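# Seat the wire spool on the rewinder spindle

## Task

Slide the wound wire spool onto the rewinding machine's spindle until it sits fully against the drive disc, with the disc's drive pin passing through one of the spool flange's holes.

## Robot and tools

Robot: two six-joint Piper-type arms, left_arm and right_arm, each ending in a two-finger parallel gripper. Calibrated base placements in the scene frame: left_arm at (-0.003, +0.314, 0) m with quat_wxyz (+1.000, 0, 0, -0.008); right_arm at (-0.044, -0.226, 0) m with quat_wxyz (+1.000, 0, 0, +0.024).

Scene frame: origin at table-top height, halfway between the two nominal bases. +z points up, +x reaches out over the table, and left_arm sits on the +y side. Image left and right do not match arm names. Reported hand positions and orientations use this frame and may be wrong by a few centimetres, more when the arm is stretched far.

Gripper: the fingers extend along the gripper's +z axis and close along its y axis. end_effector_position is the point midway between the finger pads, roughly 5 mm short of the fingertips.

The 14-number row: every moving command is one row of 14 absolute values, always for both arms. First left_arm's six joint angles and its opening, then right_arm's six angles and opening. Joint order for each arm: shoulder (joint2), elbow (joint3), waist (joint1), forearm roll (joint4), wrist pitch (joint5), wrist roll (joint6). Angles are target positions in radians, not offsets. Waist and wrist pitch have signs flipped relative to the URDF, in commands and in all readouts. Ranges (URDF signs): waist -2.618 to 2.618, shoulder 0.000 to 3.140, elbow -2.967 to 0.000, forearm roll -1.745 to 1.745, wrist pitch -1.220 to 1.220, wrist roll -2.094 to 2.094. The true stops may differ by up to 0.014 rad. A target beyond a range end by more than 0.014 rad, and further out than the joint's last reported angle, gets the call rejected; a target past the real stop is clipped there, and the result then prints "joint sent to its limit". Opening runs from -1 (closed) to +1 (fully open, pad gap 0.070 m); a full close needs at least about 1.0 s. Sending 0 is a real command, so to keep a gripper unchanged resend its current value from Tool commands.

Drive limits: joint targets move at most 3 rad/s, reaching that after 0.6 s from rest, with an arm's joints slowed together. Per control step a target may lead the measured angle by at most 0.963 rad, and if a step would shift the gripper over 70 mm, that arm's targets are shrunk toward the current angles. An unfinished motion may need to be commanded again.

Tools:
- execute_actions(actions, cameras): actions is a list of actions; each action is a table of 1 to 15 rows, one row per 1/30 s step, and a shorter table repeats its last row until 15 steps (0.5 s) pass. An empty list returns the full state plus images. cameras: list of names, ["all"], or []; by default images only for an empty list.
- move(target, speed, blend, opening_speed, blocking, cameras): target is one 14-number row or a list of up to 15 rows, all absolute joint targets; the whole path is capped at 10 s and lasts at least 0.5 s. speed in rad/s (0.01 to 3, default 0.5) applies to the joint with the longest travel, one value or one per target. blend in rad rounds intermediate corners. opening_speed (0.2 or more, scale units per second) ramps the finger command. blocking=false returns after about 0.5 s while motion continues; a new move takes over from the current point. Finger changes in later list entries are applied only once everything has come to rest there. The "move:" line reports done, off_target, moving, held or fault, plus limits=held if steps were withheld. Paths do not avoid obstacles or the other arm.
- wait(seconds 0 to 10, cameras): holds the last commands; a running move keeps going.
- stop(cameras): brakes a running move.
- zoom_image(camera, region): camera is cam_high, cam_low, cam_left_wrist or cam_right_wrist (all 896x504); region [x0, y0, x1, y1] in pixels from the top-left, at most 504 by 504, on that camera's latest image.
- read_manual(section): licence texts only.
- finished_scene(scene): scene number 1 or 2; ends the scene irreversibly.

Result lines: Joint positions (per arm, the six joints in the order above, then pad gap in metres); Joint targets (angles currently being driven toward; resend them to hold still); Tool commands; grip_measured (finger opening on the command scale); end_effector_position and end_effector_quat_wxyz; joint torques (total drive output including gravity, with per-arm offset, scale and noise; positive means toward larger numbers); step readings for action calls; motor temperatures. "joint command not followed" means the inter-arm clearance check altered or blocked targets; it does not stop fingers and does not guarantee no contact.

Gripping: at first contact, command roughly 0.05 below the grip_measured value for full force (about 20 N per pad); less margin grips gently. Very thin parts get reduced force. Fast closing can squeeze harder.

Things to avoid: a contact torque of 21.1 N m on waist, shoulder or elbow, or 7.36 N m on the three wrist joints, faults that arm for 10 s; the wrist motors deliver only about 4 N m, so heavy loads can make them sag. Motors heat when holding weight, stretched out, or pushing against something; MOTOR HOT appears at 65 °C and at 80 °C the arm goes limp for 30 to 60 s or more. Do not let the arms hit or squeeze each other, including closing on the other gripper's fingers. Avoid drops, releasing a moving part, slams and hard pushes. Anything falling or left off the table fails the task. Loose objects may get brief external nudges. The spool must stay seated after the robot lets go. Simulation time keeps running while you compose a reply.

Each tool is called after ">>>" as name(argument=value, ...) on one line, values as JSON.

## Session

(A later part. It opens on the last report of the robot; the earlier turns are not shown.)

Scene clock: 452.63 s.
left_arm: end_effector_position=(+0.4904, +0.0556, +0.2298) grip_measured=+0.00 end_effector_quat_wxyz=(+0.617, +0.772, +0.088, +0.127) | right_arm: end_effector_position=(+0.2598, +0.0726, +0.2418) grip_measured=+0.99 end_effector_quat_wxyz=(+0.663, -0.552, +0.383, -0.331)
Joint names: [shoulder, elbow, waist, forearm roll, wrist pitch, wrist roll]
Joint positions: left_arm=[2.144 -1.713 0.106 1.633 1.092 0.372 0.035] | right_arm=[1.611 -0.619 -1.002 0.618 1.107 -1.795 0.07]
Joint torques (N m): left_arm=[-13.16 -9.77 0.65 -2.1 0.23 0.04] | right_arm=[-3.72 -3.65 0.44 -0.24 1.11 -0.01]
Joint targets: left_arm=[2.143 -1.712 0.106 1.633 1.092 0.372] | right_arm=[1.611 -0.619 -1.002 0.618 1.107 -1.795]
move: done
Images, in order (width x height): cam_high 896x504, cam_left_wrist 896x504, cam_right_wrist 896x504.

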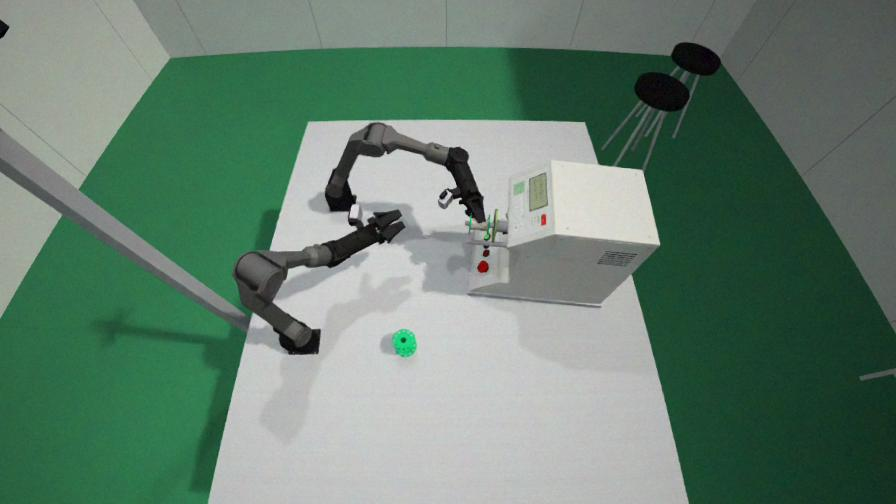

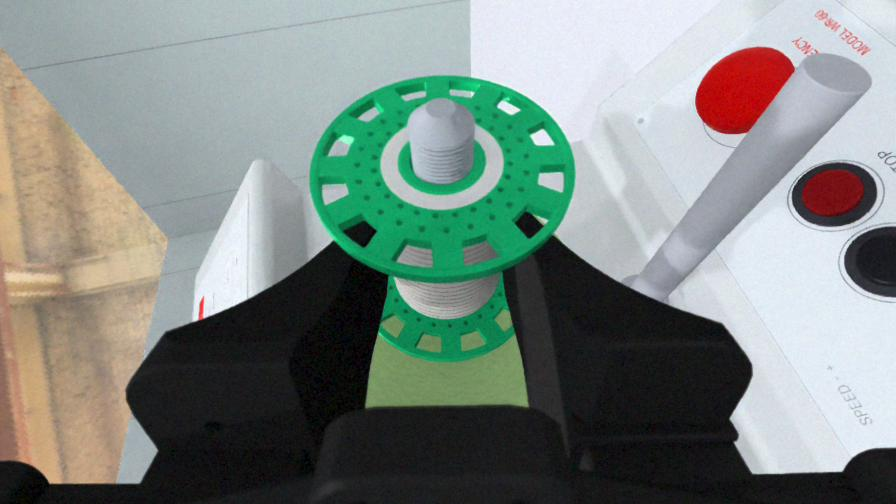

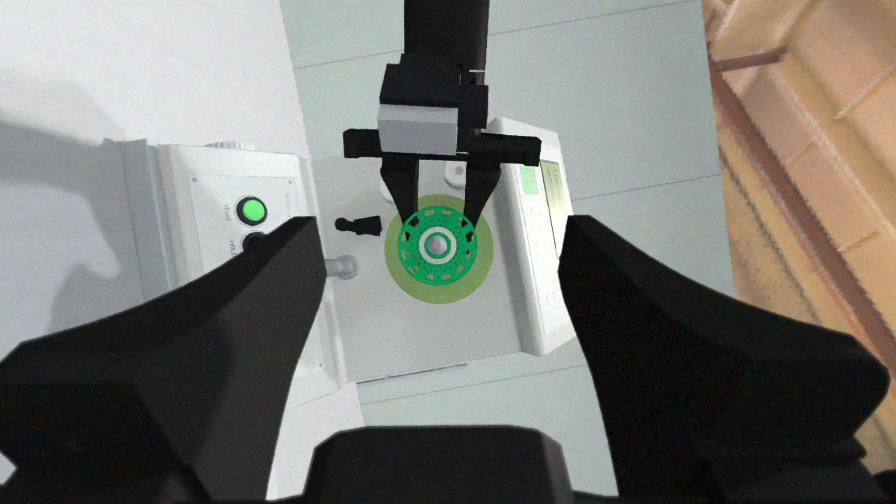

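>>> zoom_image(camera="cam_right_wrist", region=[415, 260, 450, 295])

>>> zoom_image(camera="cam_left_wrist", region=[380, 290, 520, 370])

Scaled by 14.400 from the camera's 896x504 image, which has a finer 1280x720 frame.

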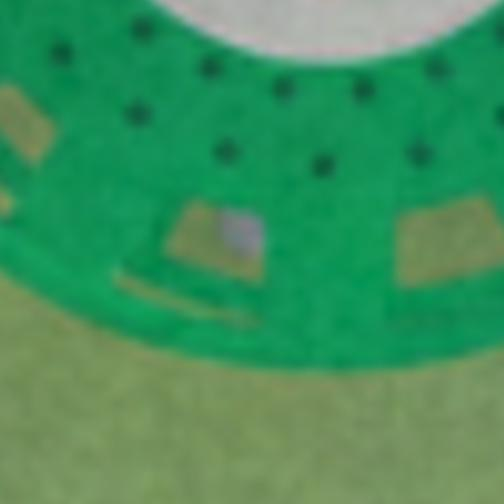

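Scaled by 3.600 from the camera's 896x504 image, which has a finer 1280x720 frame.

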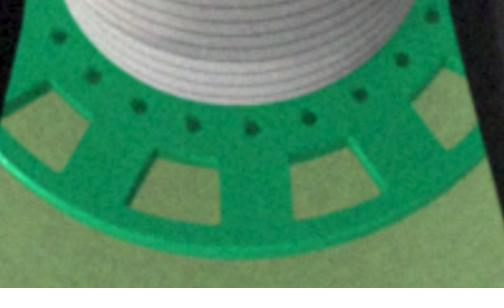

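>>> move(target=[2.2059,-1.8243,0.1046,1.6585,1.0966,0.3166,-0.08,1.611,-0.6195,-1.0018,0.618,1.107,-1.795,1.0], speed=0.04, cameras=["cam_high", "cam_left_wrist", "cam_right_wrist"])

>>> zoom_image(camera="cam_high", region=[430, 190, 530, 260])

>>> zoom_image(camera="cam_right_wrist", region=[415, 260, 450, 295])

>>> zoom_image(camera="cam_left_wrist", region=[380, 290, 520, 370])

Scene clock: 461.80 s.
left_arm: end_effector_position=(+0.5052, +0.0538, +0.2297) grip_measured=+0.00 end_effector_quat_wxyz=(+0.617, +0.772, +0.086, +0.126) | right_arm: end_effector_position=(+0.2598, +0.0726, +0.2418) grip_measured=+0.99 end_effector_quat_wxyz=(+0.663, -0.552, +0.383, -0.331)
Joint names: [shoulder, elbow, waist, forearm roll, wrist pitch, wrist roll]
Joint positions: left_arm=[2.205 -1.823 0.105 1.66 1.101 0.316 0.035] | right_arm=[1.611 -0.619 -1.002 0.618 1.107 -1.795 0.07]
Joint torques (N m): left_arm=[-12.94 -13.22 -2.82 -3.19 -1.39 -0.05] | right_arm=[-3.7 -3.71 0.27 -0.27 1.14 -0.03]
Joint targets: left_arm=[2.206 -1.824 0.105 1.659 1.097 0.317] | right_arm=[1.611 -0.619 -1.002 0.618 1.107 -1.795]
move: done
Images, in order (width x height): cam_high 896x504, cam_left_wrist 896x504, cam_right_wrist 896x504.

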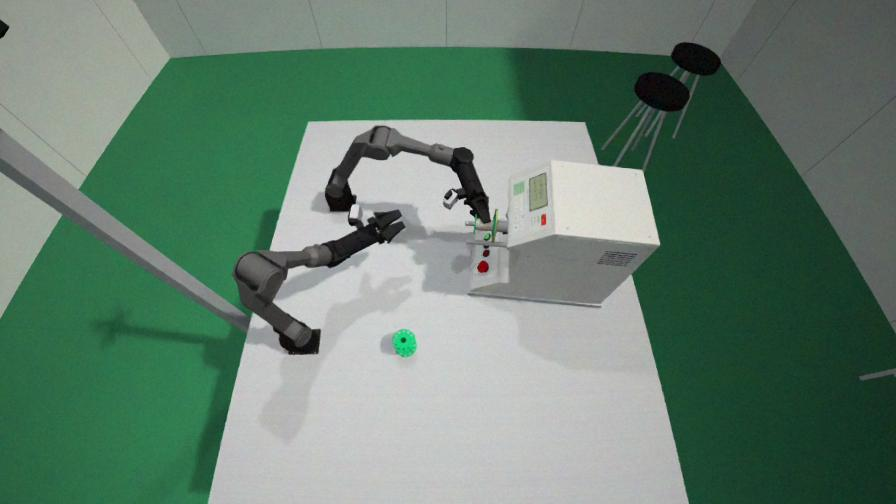

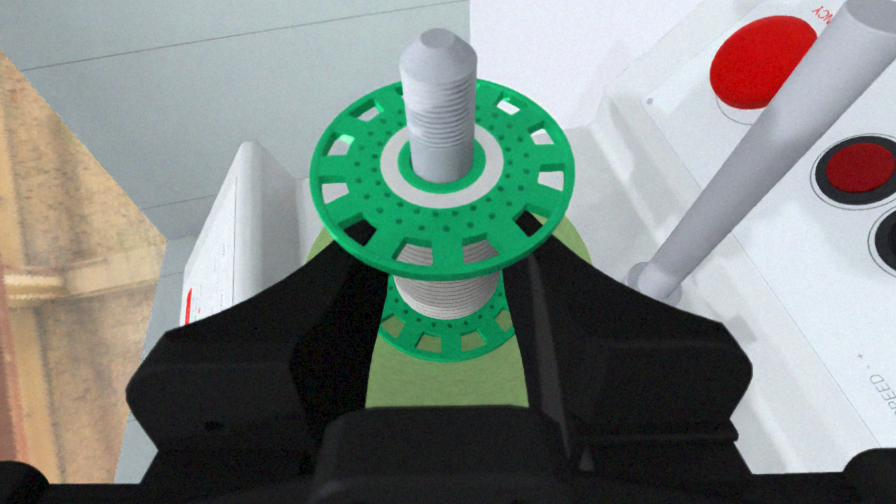

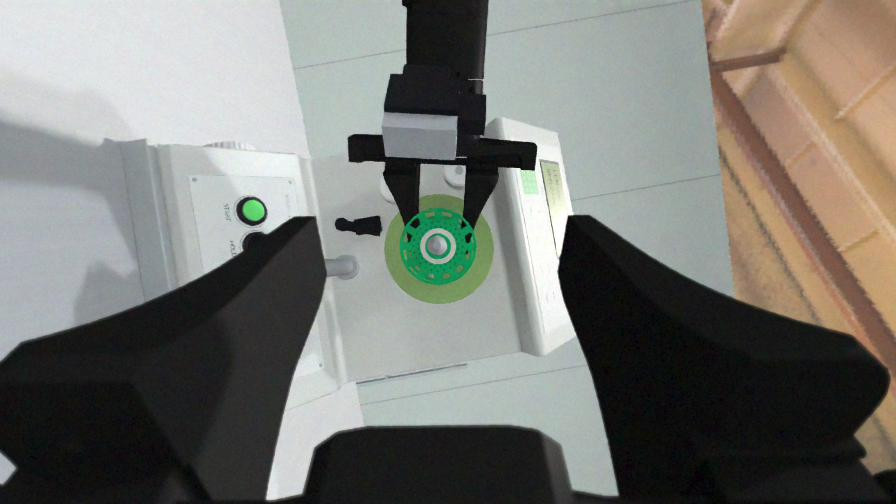

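Scaled by 5.040 from the camera's 896x504 image, which has a finer 1280x720 frame.

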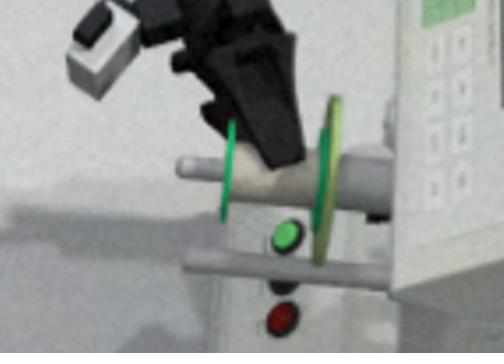

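Scaled by 14.400 from the camera's 896x504 image, which has a finer 1280x720 frame.

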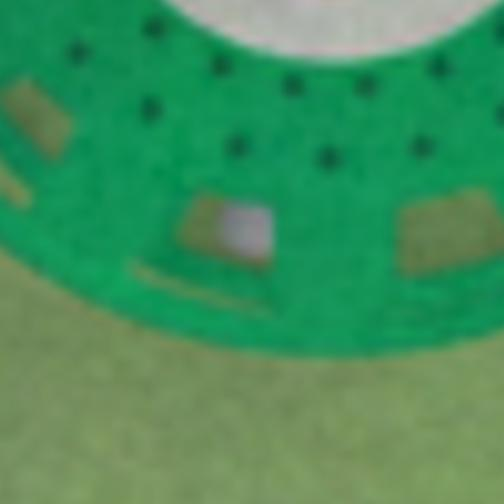

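Scaled by 3.600 from the camera's 896x504 image, which has a finer 1280x720 frame.

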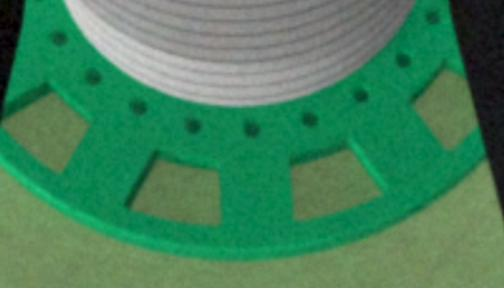

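>>> zoom_image(camera="cam_high", region=[480, 205, 510, 245])

>>> zoom_image(camera="cam_low", region=[390, 160, 490, 260])

>>> zoom_image(camera="cam_left_wrist", region=[360, 220, 540, 420])

Scaled by 12.600 from the camera's 896x504 image, which has a finer 1280x720 frame.

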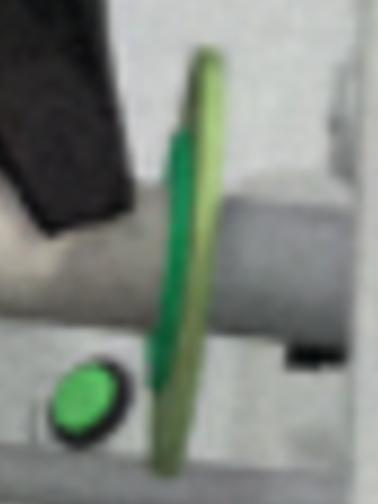

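This scene's latest camera images include none from cam_low. They are from: cam_high, cam_left_wrist, cam_right_wrist. cam_low's image comes with the result of a call that names it in "cameras".

Scaled by 2.520 from the camera's 896x504 image, which has a finer 1280x720 frame.

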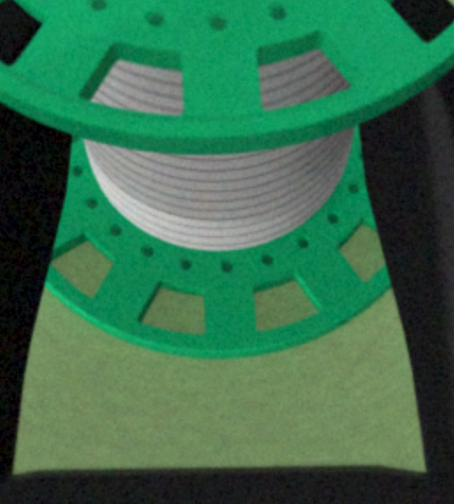

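>>> move(target=[2.2059,-1.8243,0.1046,1.6585,1.0966,0.3166,1.0,1.611,-0.6195,-1.0018,0.618,1.107,-1.795,1.0], speed=0.04, opening_speed=0.6, cameras=["cam_high", "cam_low", "cam_left_wrist", "cam_right_wrist"])

>>> zoom_image(camera="cam_high", region=[480, 205, 510, 245])

>>> zoom_image(camera="cam_right_wrist", region=[370, 180, 510, 320])

>>> zoom_image(camera="cam_left_wrist", region=[290, 20, 600, 420])

Scene clock: 496.73 s.
left_arm: end_effector_position=(+0.5067, +0.0546, +0.2297) grip_measured=+0.99 end_effector_quat_wxyz=(+0.617, +0.772, +0.089, +0.127) | right_arm: end_effector_position=(+0.2598, +0.0726, +0.2418) grip_measured=+0.99 end_effector_quat_wxyz=(+0.663, -0.552, +0.383, -0.331)
Joint names: [shoulder, elbow, waist, forearm roll, wrist pitch, wrist roll]
Joint positions: left_arm=[2.206 -1.824 0.104 1.658 1.097 0.316 0.07] | right_arm=[1.611 -0.619 -1.002 0.618 1.107 -1.795 0.07]
Joint torques (N m): left_arm=[-9.87 -5.32 1.1 -0.81 0.23 -0.22] | right_arm=[-3.7 -3.75 0.09 -0.28 1.18 -0.05]
Motor temperatures (°C): left_arm=[36 34 34 55 56 29] | right_arm=[39 32 29 33 39 28]
Joint targets: left_arm=[2.206 -1.824 0.105 1.658 1.097 0.317] | right_arm=[1.611 -0.619 -1.002 0.618 1.107 -1.795]
move: done

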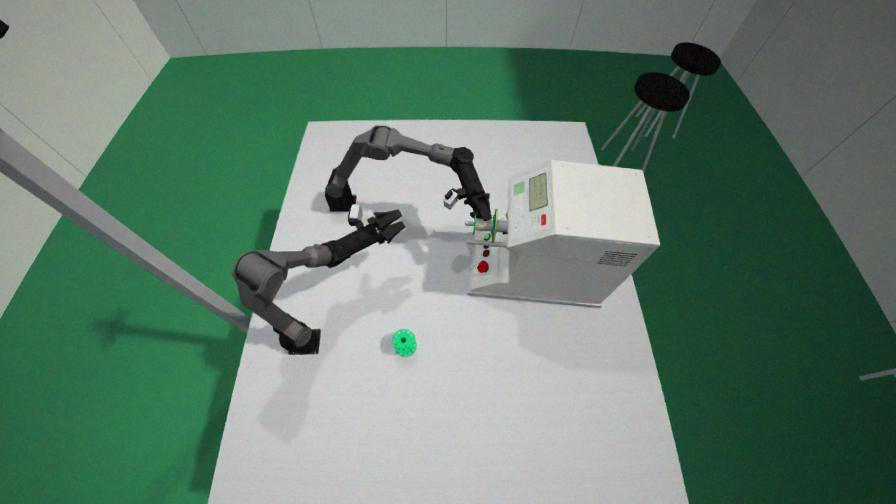

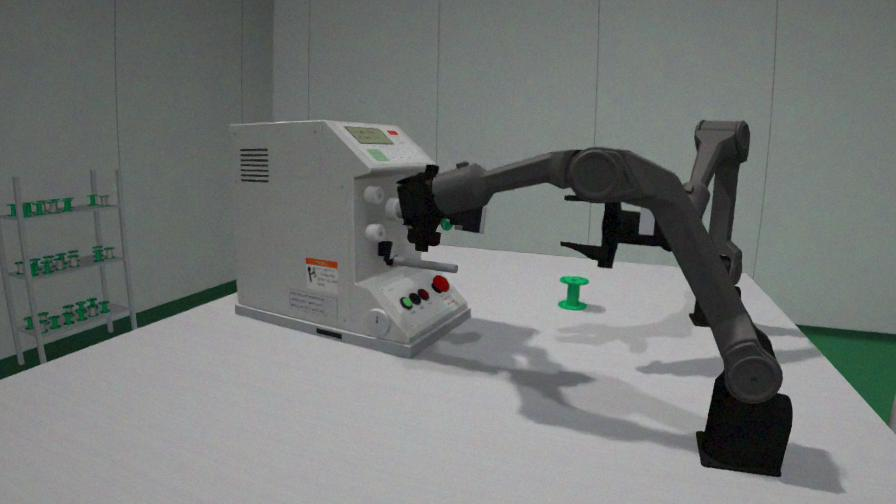

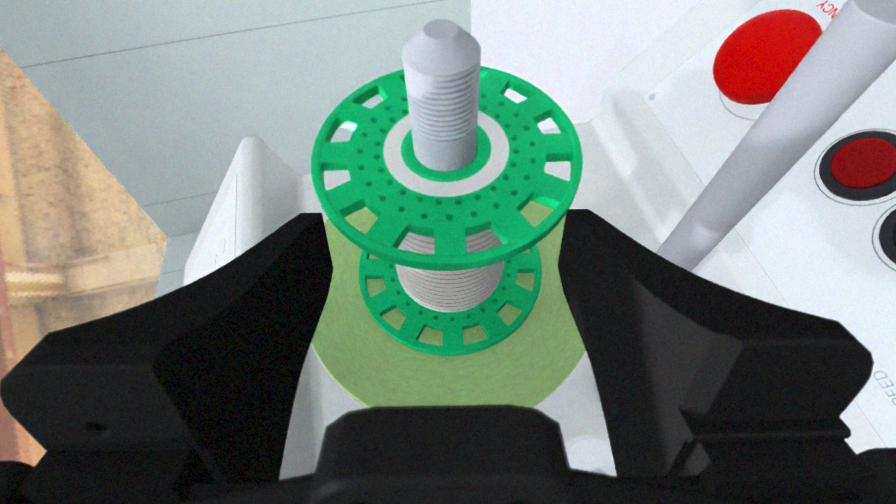

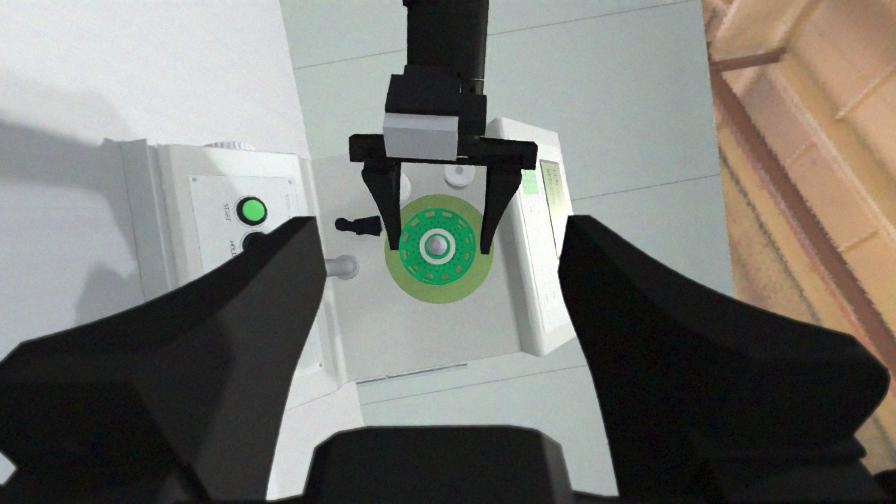

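Scaled by 12.600 from the camera's 896x504 image, which has a finer 1280x720 frame.

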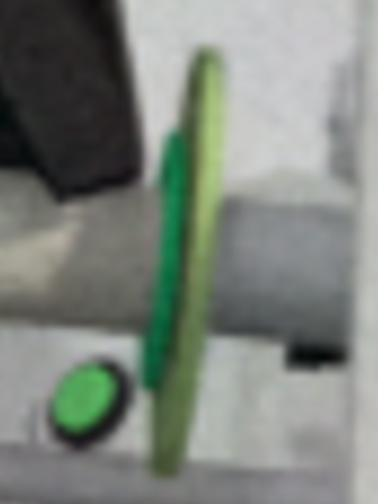

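Scaled by 3.600 from the camera's 896x504 image, which has a finer 1280x720 frame.

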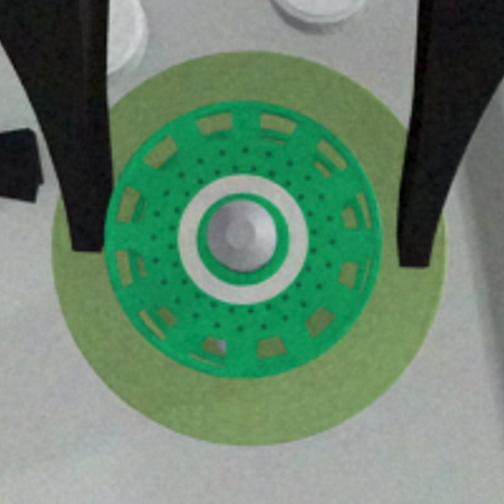

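Scaled by 1.260 from the camera's 896x504 image, which has a finer 1280x720 frame.

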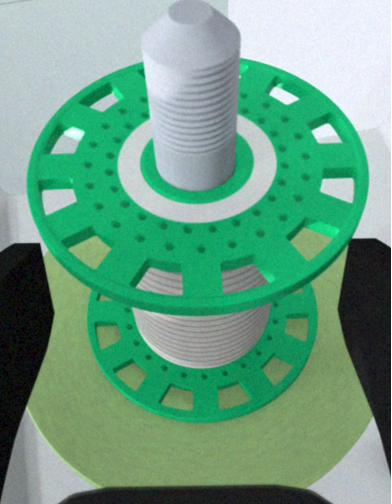

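>>> zoom_image(camera="cam_high", region=[430, 190, 530, 260])

>>> zoom_image(camera="cam_right_wrist", region=[415, 260, 450, 295])

>>> zoom_image(camera="cam_left_wrist", region=[350, 240, 550, 380])

>>> zoom_image(camera="cam_low", region=[370, 160, 490, 280])

Scaled by 5.040 from the camera's 896x504 image, which has a finer 1280x720 frame.

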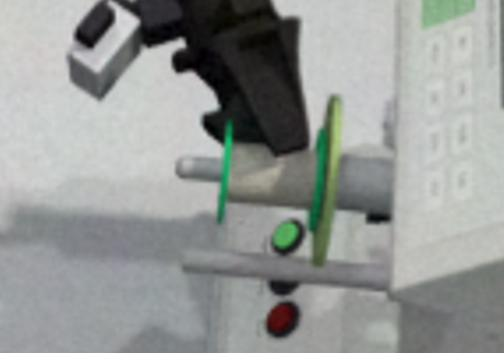

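Scaled by 14.400 from the camera's 896x504 image, which has a finer 1280x720 frame.

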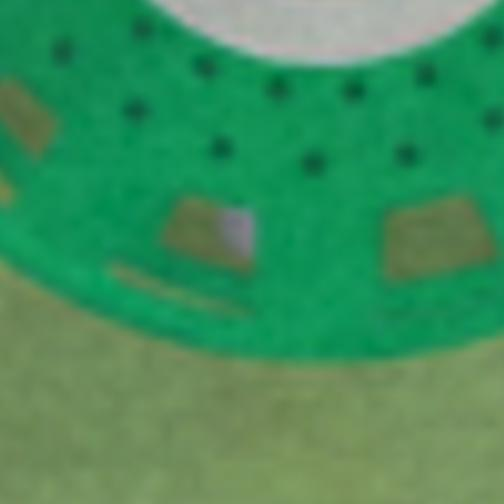

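Scaled by 2.520 from the camera's 896x504 image, which has a finer 1280x720 frame.

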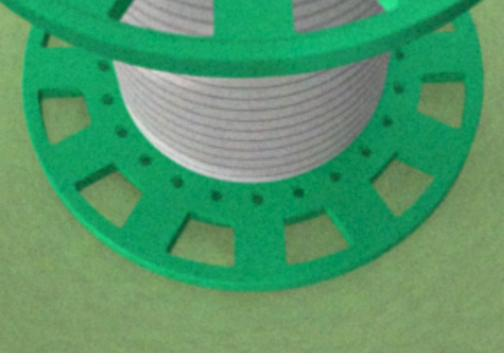

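Scaled by 4.200 from the camera's 896x504 image, which has a finer 1280x720 frame.

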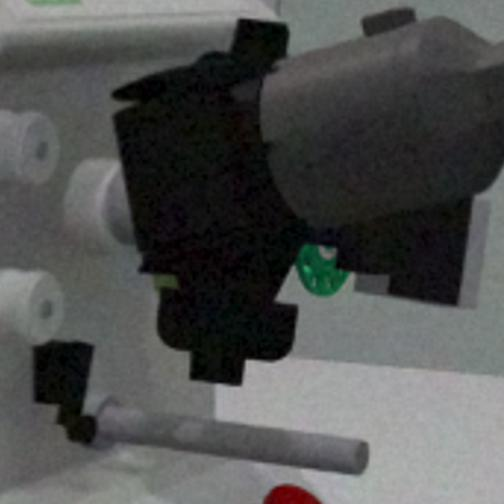

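>>> move(target=[2.2391,-1.8848,0.1041,1.6725,1.0996,0.2862,0.2,1.611,-0.6195,-1.0018,0.618,1.107,-1.795,1.0], speed=0.05, opening_speed=0.7, cameras=["cam_high", "cam_left_wrist", "cam_right_wrist"])

>>> zoom_image(camera="cam_high", region=[480, 205, 510, 245])

>>> zoom_image(camera="cam_left_wrist", region=[290, 20, 600, 420])

Scene clock: 517.77 s.
left_arm: end_effector_position=(+0.5140, +0.0535, +0.2297) grip_measured=+0.20 end_effector_quat_wxyz=(+0.617, +0.772, +0.087, +0.127) | right_arm: end_effector_position=(+0.2598, +0.0726, +0.2418) grip_measured=+0.99 end_effector_quat_wxyz=(+0.663, -0.552, +0.383, -0.331)
Joint names: [shoulder, elbow, waist, forearm roll, wrist pitch, wrist roll]
Joint positions: left_arm=[2.239 -1.885 0.104 1.673 1.101 0.286 0.042] | right_arm=[1.611 -0.619 -1.002 0.618 1.107 -1.795 0.07]
Joint torques (N m): left_arm=[-9.92 -8.09 -0.06 -1.23 -0.3 0.01] | right_arm=[-3.66 -3.77 0.02 -0.29 1.2 -0.06]
Motor temperatures (°C): left_arm=[35 33 34 46 44 29] | right_arm=[39 32 29 33 39 28]
Joint targets: left_arm=[2.239 -1.885 0.104 1.672 1.100 0.286] | right_arm=[1.611 -0.619 -1.002 0.618 1.107 -1.795]
move: done
Images, in order (width x height): cam_high 896x504, cam_left_wrist 896x504, cam_right_wrist 896x504.

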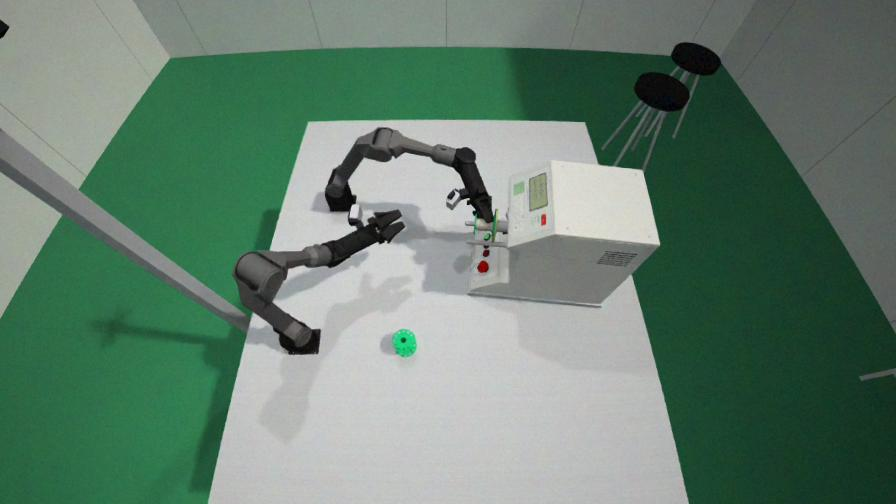

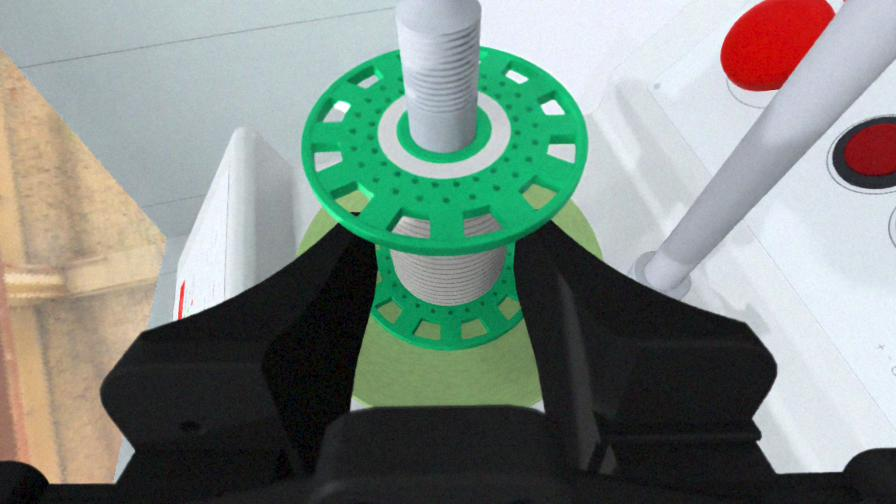

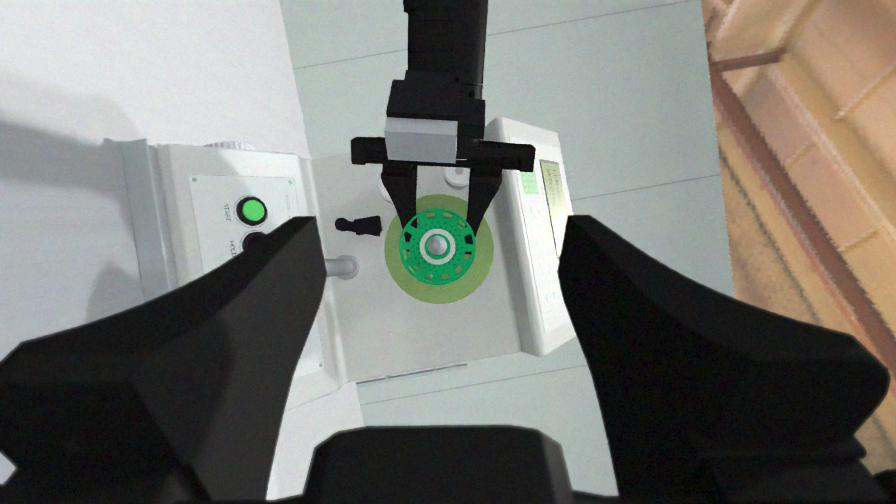

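Scaled by 12.600 from the camera's 896x504 image, which has a finer 1280x720 frame.

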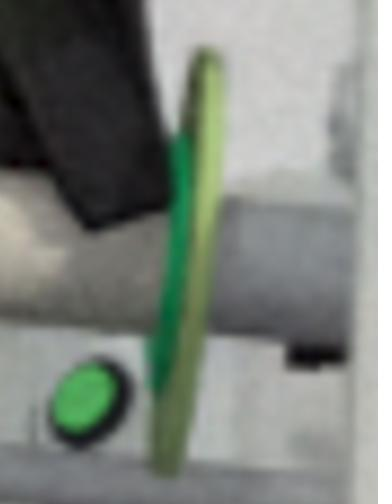

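Scaled by 1.260 from the camera's 896x504 image, which has a finer 1280x720 frame.

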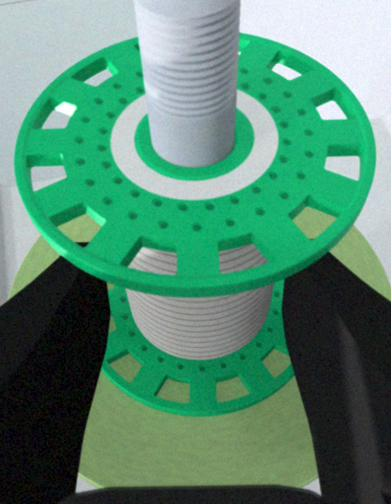

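>>> move(target=[2.2434,-1.8928,0.1040,1.6743,1.1000,0.2822,0.2,1.611,-0.6195,-1.0018,0.618,1.107,-1.795,1.0], speed=0.03, cameras=["cam_high"])

>>> zoom_image(camera="cam_high", region=[480, 205, 510, 245])

Scene clock: 520.53 s.
left_arm: end_effector_position=(+0.5148, +0.0534, +0.2298) grip_measured=+0.20 end_effector_quat_wxyz=(+0.617, +0.772, +0.087, +0.126) | right_arm: end_effector_position=(+0.2598, +0.0726, +0.2418) grip_measured=+0.99 end_effector_quat_wxyz=(+0.663, -0.552, +0.383, -0.331)
Joint names: [shoulder, elbow, waist, forearm roll, wrist pitch, wrist roll]
Joint positions: left_arm=[2.243 -1.892 0.104 1.675 1.102 0.282 0.042] | right_arm=[1.611 -0.619 -1.002 0.618 1.107 -1.795 0.07]
Joint torques (N m): left_arm=[-8.87 -11.63 -2.17 -2.35 -2.25 0.3] | right_arm=[-3.68 -3.76 0.03 -0.3 1.21 -0.06]
Joint targets: left_arm=[2.243 -1.893 0.104 1.674 1.100 0.282] | right_arm=[1.611 -0.619 -1.002 0.618 1.107 -1.795]
move: done
Images, in order (width x height): cam_high 896x504.

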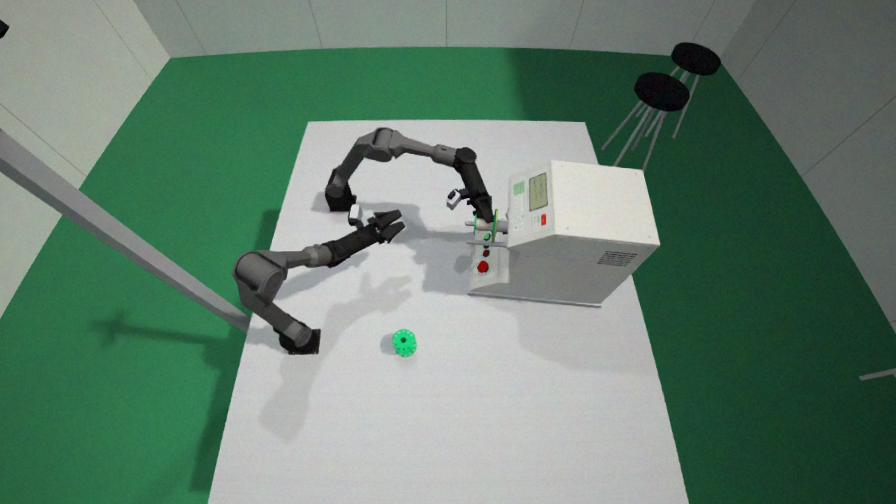

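Scaled by 12.600 from the camera's 896x504 image, which has a finer 1280x720 frame.

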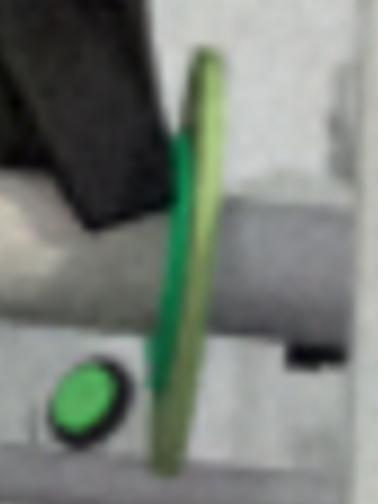

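>>> move(target=[2.2184,-1.8470,0.1044,1.6638,1.0977,0.3052,0.2,1.611,-0.6195,-1.0018,0.618,1.107,-1.795,1.0], speed=0.05, cameras=["cam_high", "cam_left_wrist", "cam_right_wrist"])

>>> zoom_image(camera="cam_high", region=[480, 205, 510, 245])

>>> zoom_image(camera="cam_right_wrist", region=[415, 260, 450, 295])

>>> zoom_image(camera="cam_left_wrist", region=[350, 240, 550, 380])

Scene clock: 523.90 s.
left_arm: end_effector_position=(+0.5102, +0.0549, +0.2296) grip_measured=+0.20 end_effector_quat_wxyz=(+0.617, +0.772, +0.089, +0.128) | right_arm: end_effector_position=(+0.2598, +0.0726, +0.2418) grip_measured=+0.99 end_effector_quat_wxyz=(+0.663, -0.552, +0.383, -0.331)
Joint names: [shoulder, elbow, waist, forearm roll, wrist pitch, wrist roll]
Joint positions: left_arm=[2.219 -1.848 0.103 1.664 1.097 0.305 0.042] | right_arm=[1.611 -0.619 -1.002 0.618 1.107 -1.795 0.07]
Joint torques (N m): left_arm=[-11.47 -5.21 1.06 -0.8 0.23 -0.03] | right_arm=[-3.7 -3.79 0.05 -0.3 1.23 -0.06]
Joint targets: left_arm=[2.218 -1.847 0.104 1.664 1.098 0.305] | right_arm=[1.611 -0.619 -1.002 0.618 1.107 -1.795]
move: done
Images, in order (width x height): cam_high 896x504, cam_left_wrist 896x504, cam_right_wrist 896x504.

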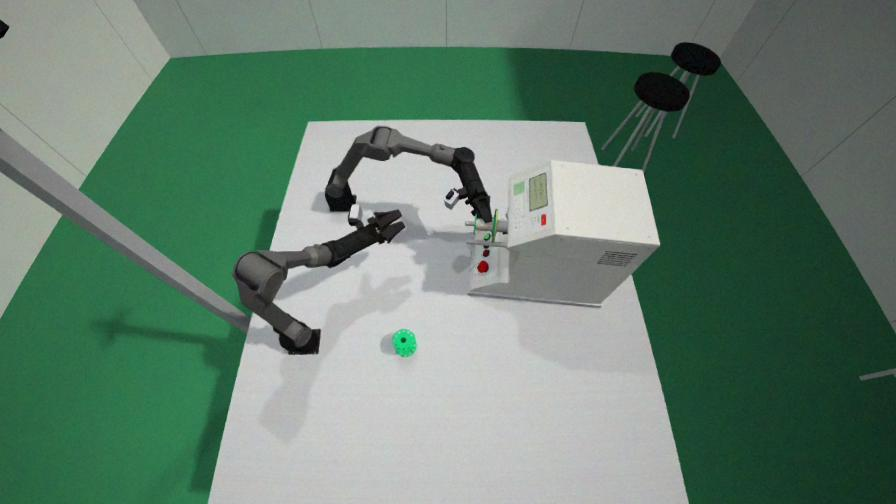

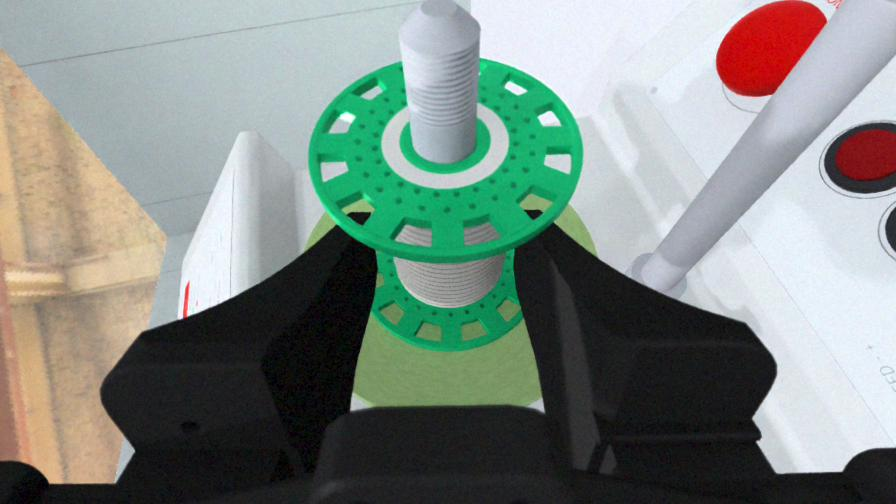

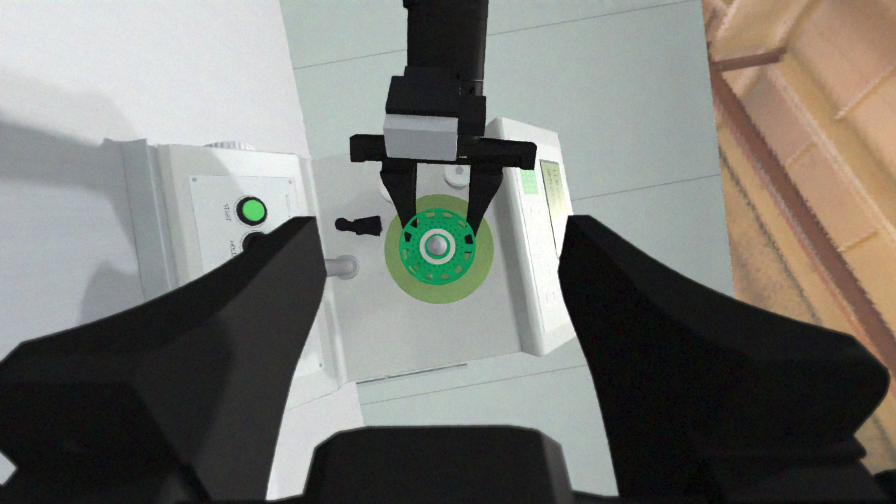

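Scaled by 12.600 from the camera's 896x504 image, which has a finer 1280x720 frame.

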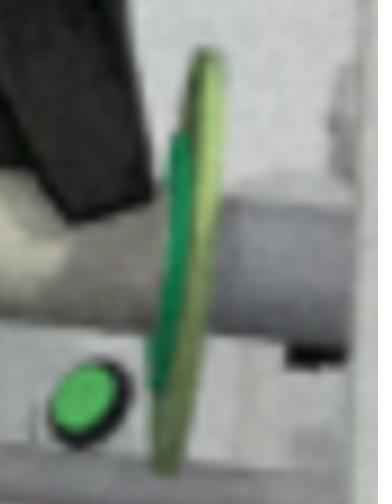

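Scaled by 14.400 from the camera's 896x504 image, which has a finer 1280x720 frame.

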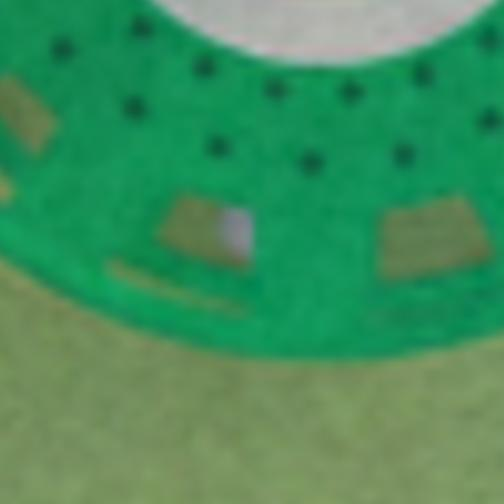

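Scaled by 2.520 from the camera's 896x504 image, which has a finer 1280x720 frame.

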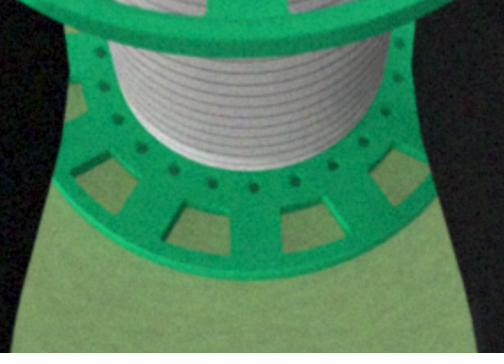

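>>> move(target=[[2.2184,-1.8470,0.1044,1.6638,1.0977,0.3052,1.0,1.611,-0.6195,-1.0018,0.618,1.107,-1.795,1.0],[2.1390,-1.7390,0.0220,1.6712,1.1733,0.3450,1.0,1.611,-0.6195,-1.0018,0.618,1.107,-1.795,1.0],[1.8094,-1.2511,-0.0627,1.5935,1.1628,0.5380,1.0,1.611,-0.6195,-1.0018,0.618,1.107,-1.795,1.0]], speed=[0.1, 0.1, 0.4], opening_speed=0.7, cameras=["cam_high", "cam_low", "cam_left_wrist", "cam_right_wrist"])

>>> zoom_image(camera="cam_high", region=[480, 205, 510, 245])

>>> zoom_image(camera="cam_low", region=[370, 160, 490, 280])

>>> zoom_image(camera="cam_right_wrist", region=[415, 260, 450, 295])

Scene clock: 529.60 s.
left_arm: end_effector_position=(+0.4195, +0.1299, +0.2499) grip_measured=+0.99 end_effector_quat_wxyz=(+0.612, +0.766, +0.115, +0.161) | right_arm: end_effector_position=(+0.2598, +0.0726, +0.2418) grip_measured=+0.99 end_effector_quat_wxyz=(+0.663, -0.552, +0.383, -0.331)
Joint names: [shoulder, elbow, waist, forearm roll, wrist pitch, wrist roll]
Joint positions: left_arm=[1.808 -1.249 -0.063 1.594 1.163 0.539 0.07] | right_arm=[1.611 -0.619 -1.002 0.618 1.107 -1.795 0.07]
Joint torques (N m): left_arm=[-6.57 -7.2 0.16 -0.88 0.23 -0.19] | right_arm=[-3.64 -3.84 0.06 -0.31 1.24 -0.07]
Joint targets: left_arm=[1.809 -1.251 -0.063 1.593 1.163 0.538] | right_arm=[1.611 -0.619 -1.002 0.618 1.107 -1.795]
move: done

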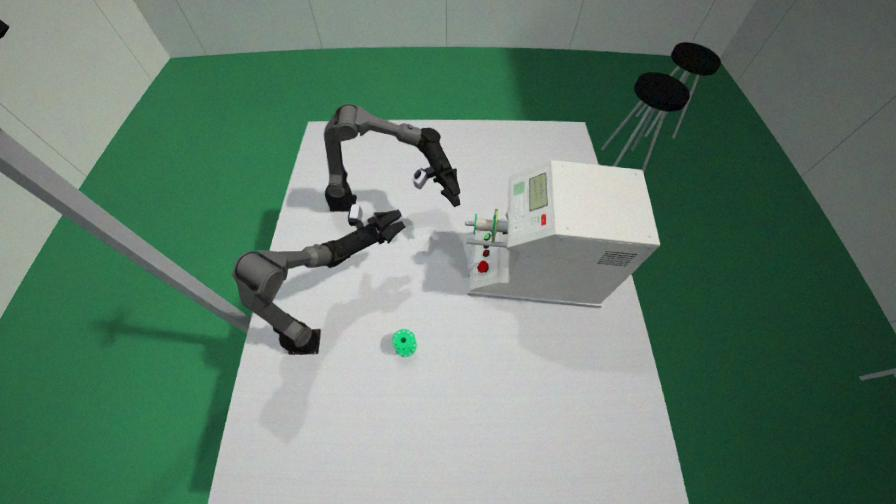

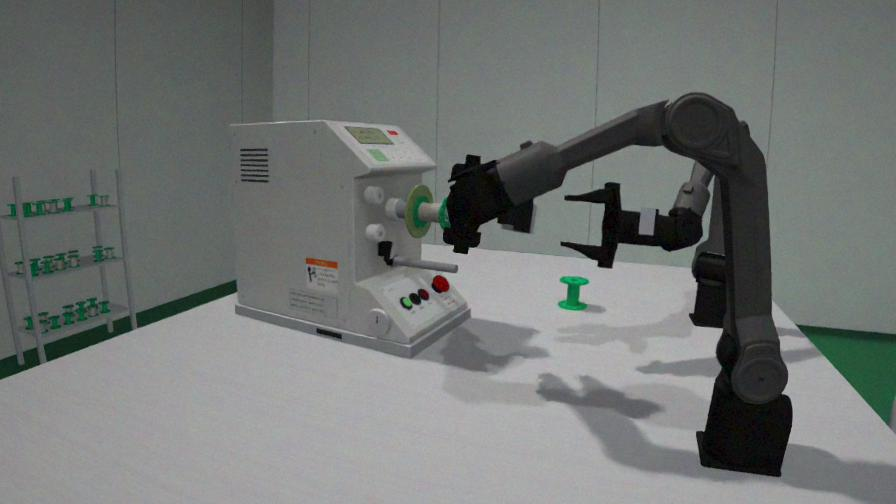

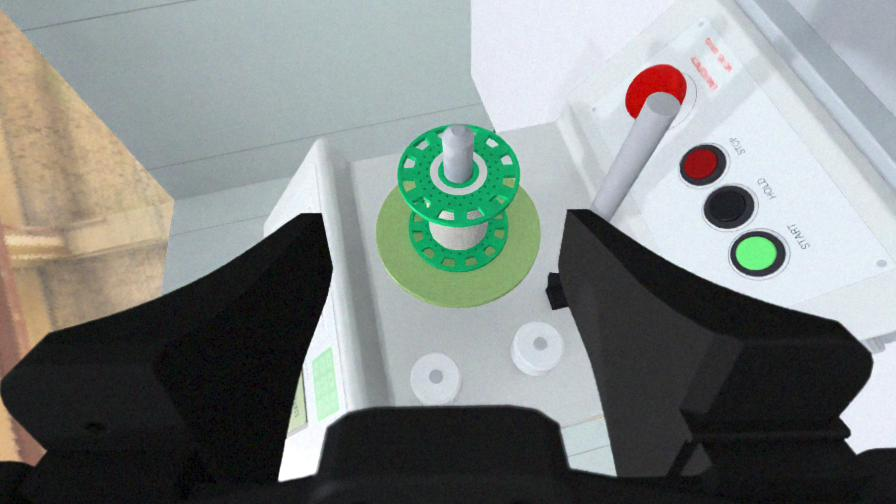

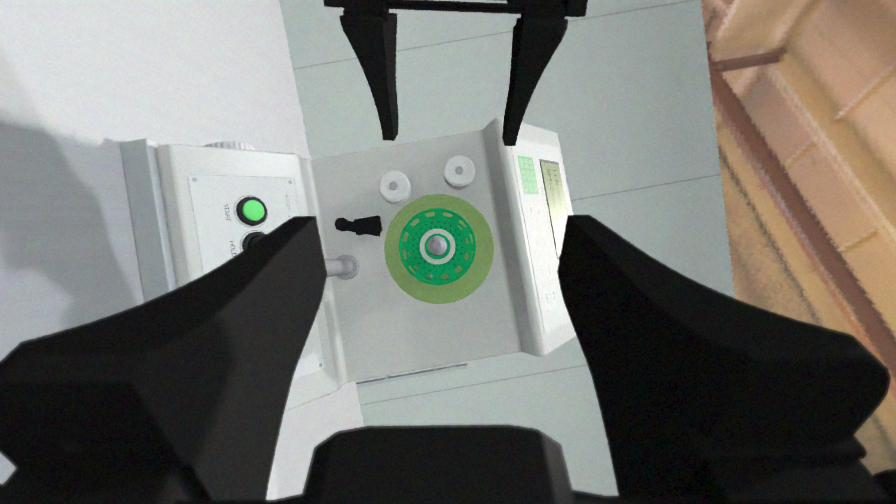

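Scaled by 12.600 from the camera's 896x504 image, which has a finer 1280x720 frame.

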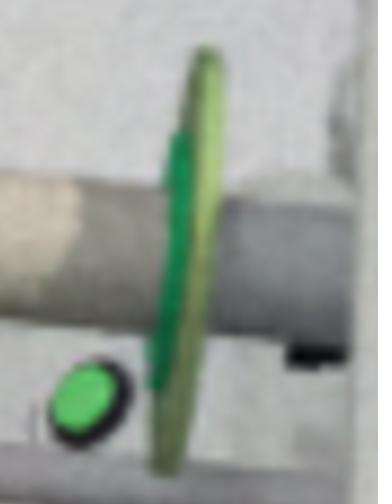

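Scaled by 4.200 from the camera's 896x504 image, which has a finer 1280x720 frame.

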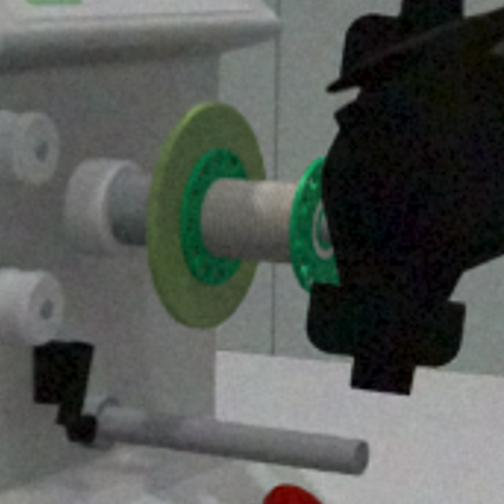

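Scaled by 14.400 from the camera's 896x504 image, which has a finer 1280x720 frame.

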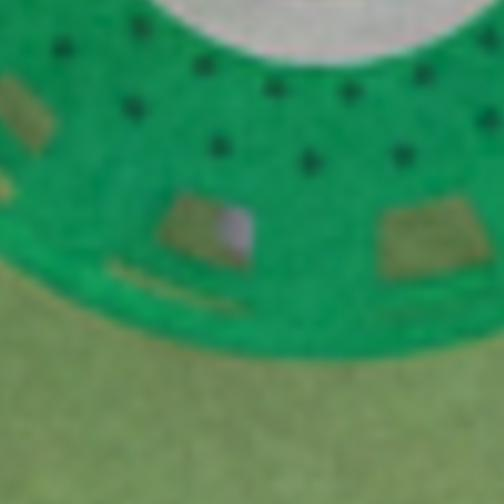

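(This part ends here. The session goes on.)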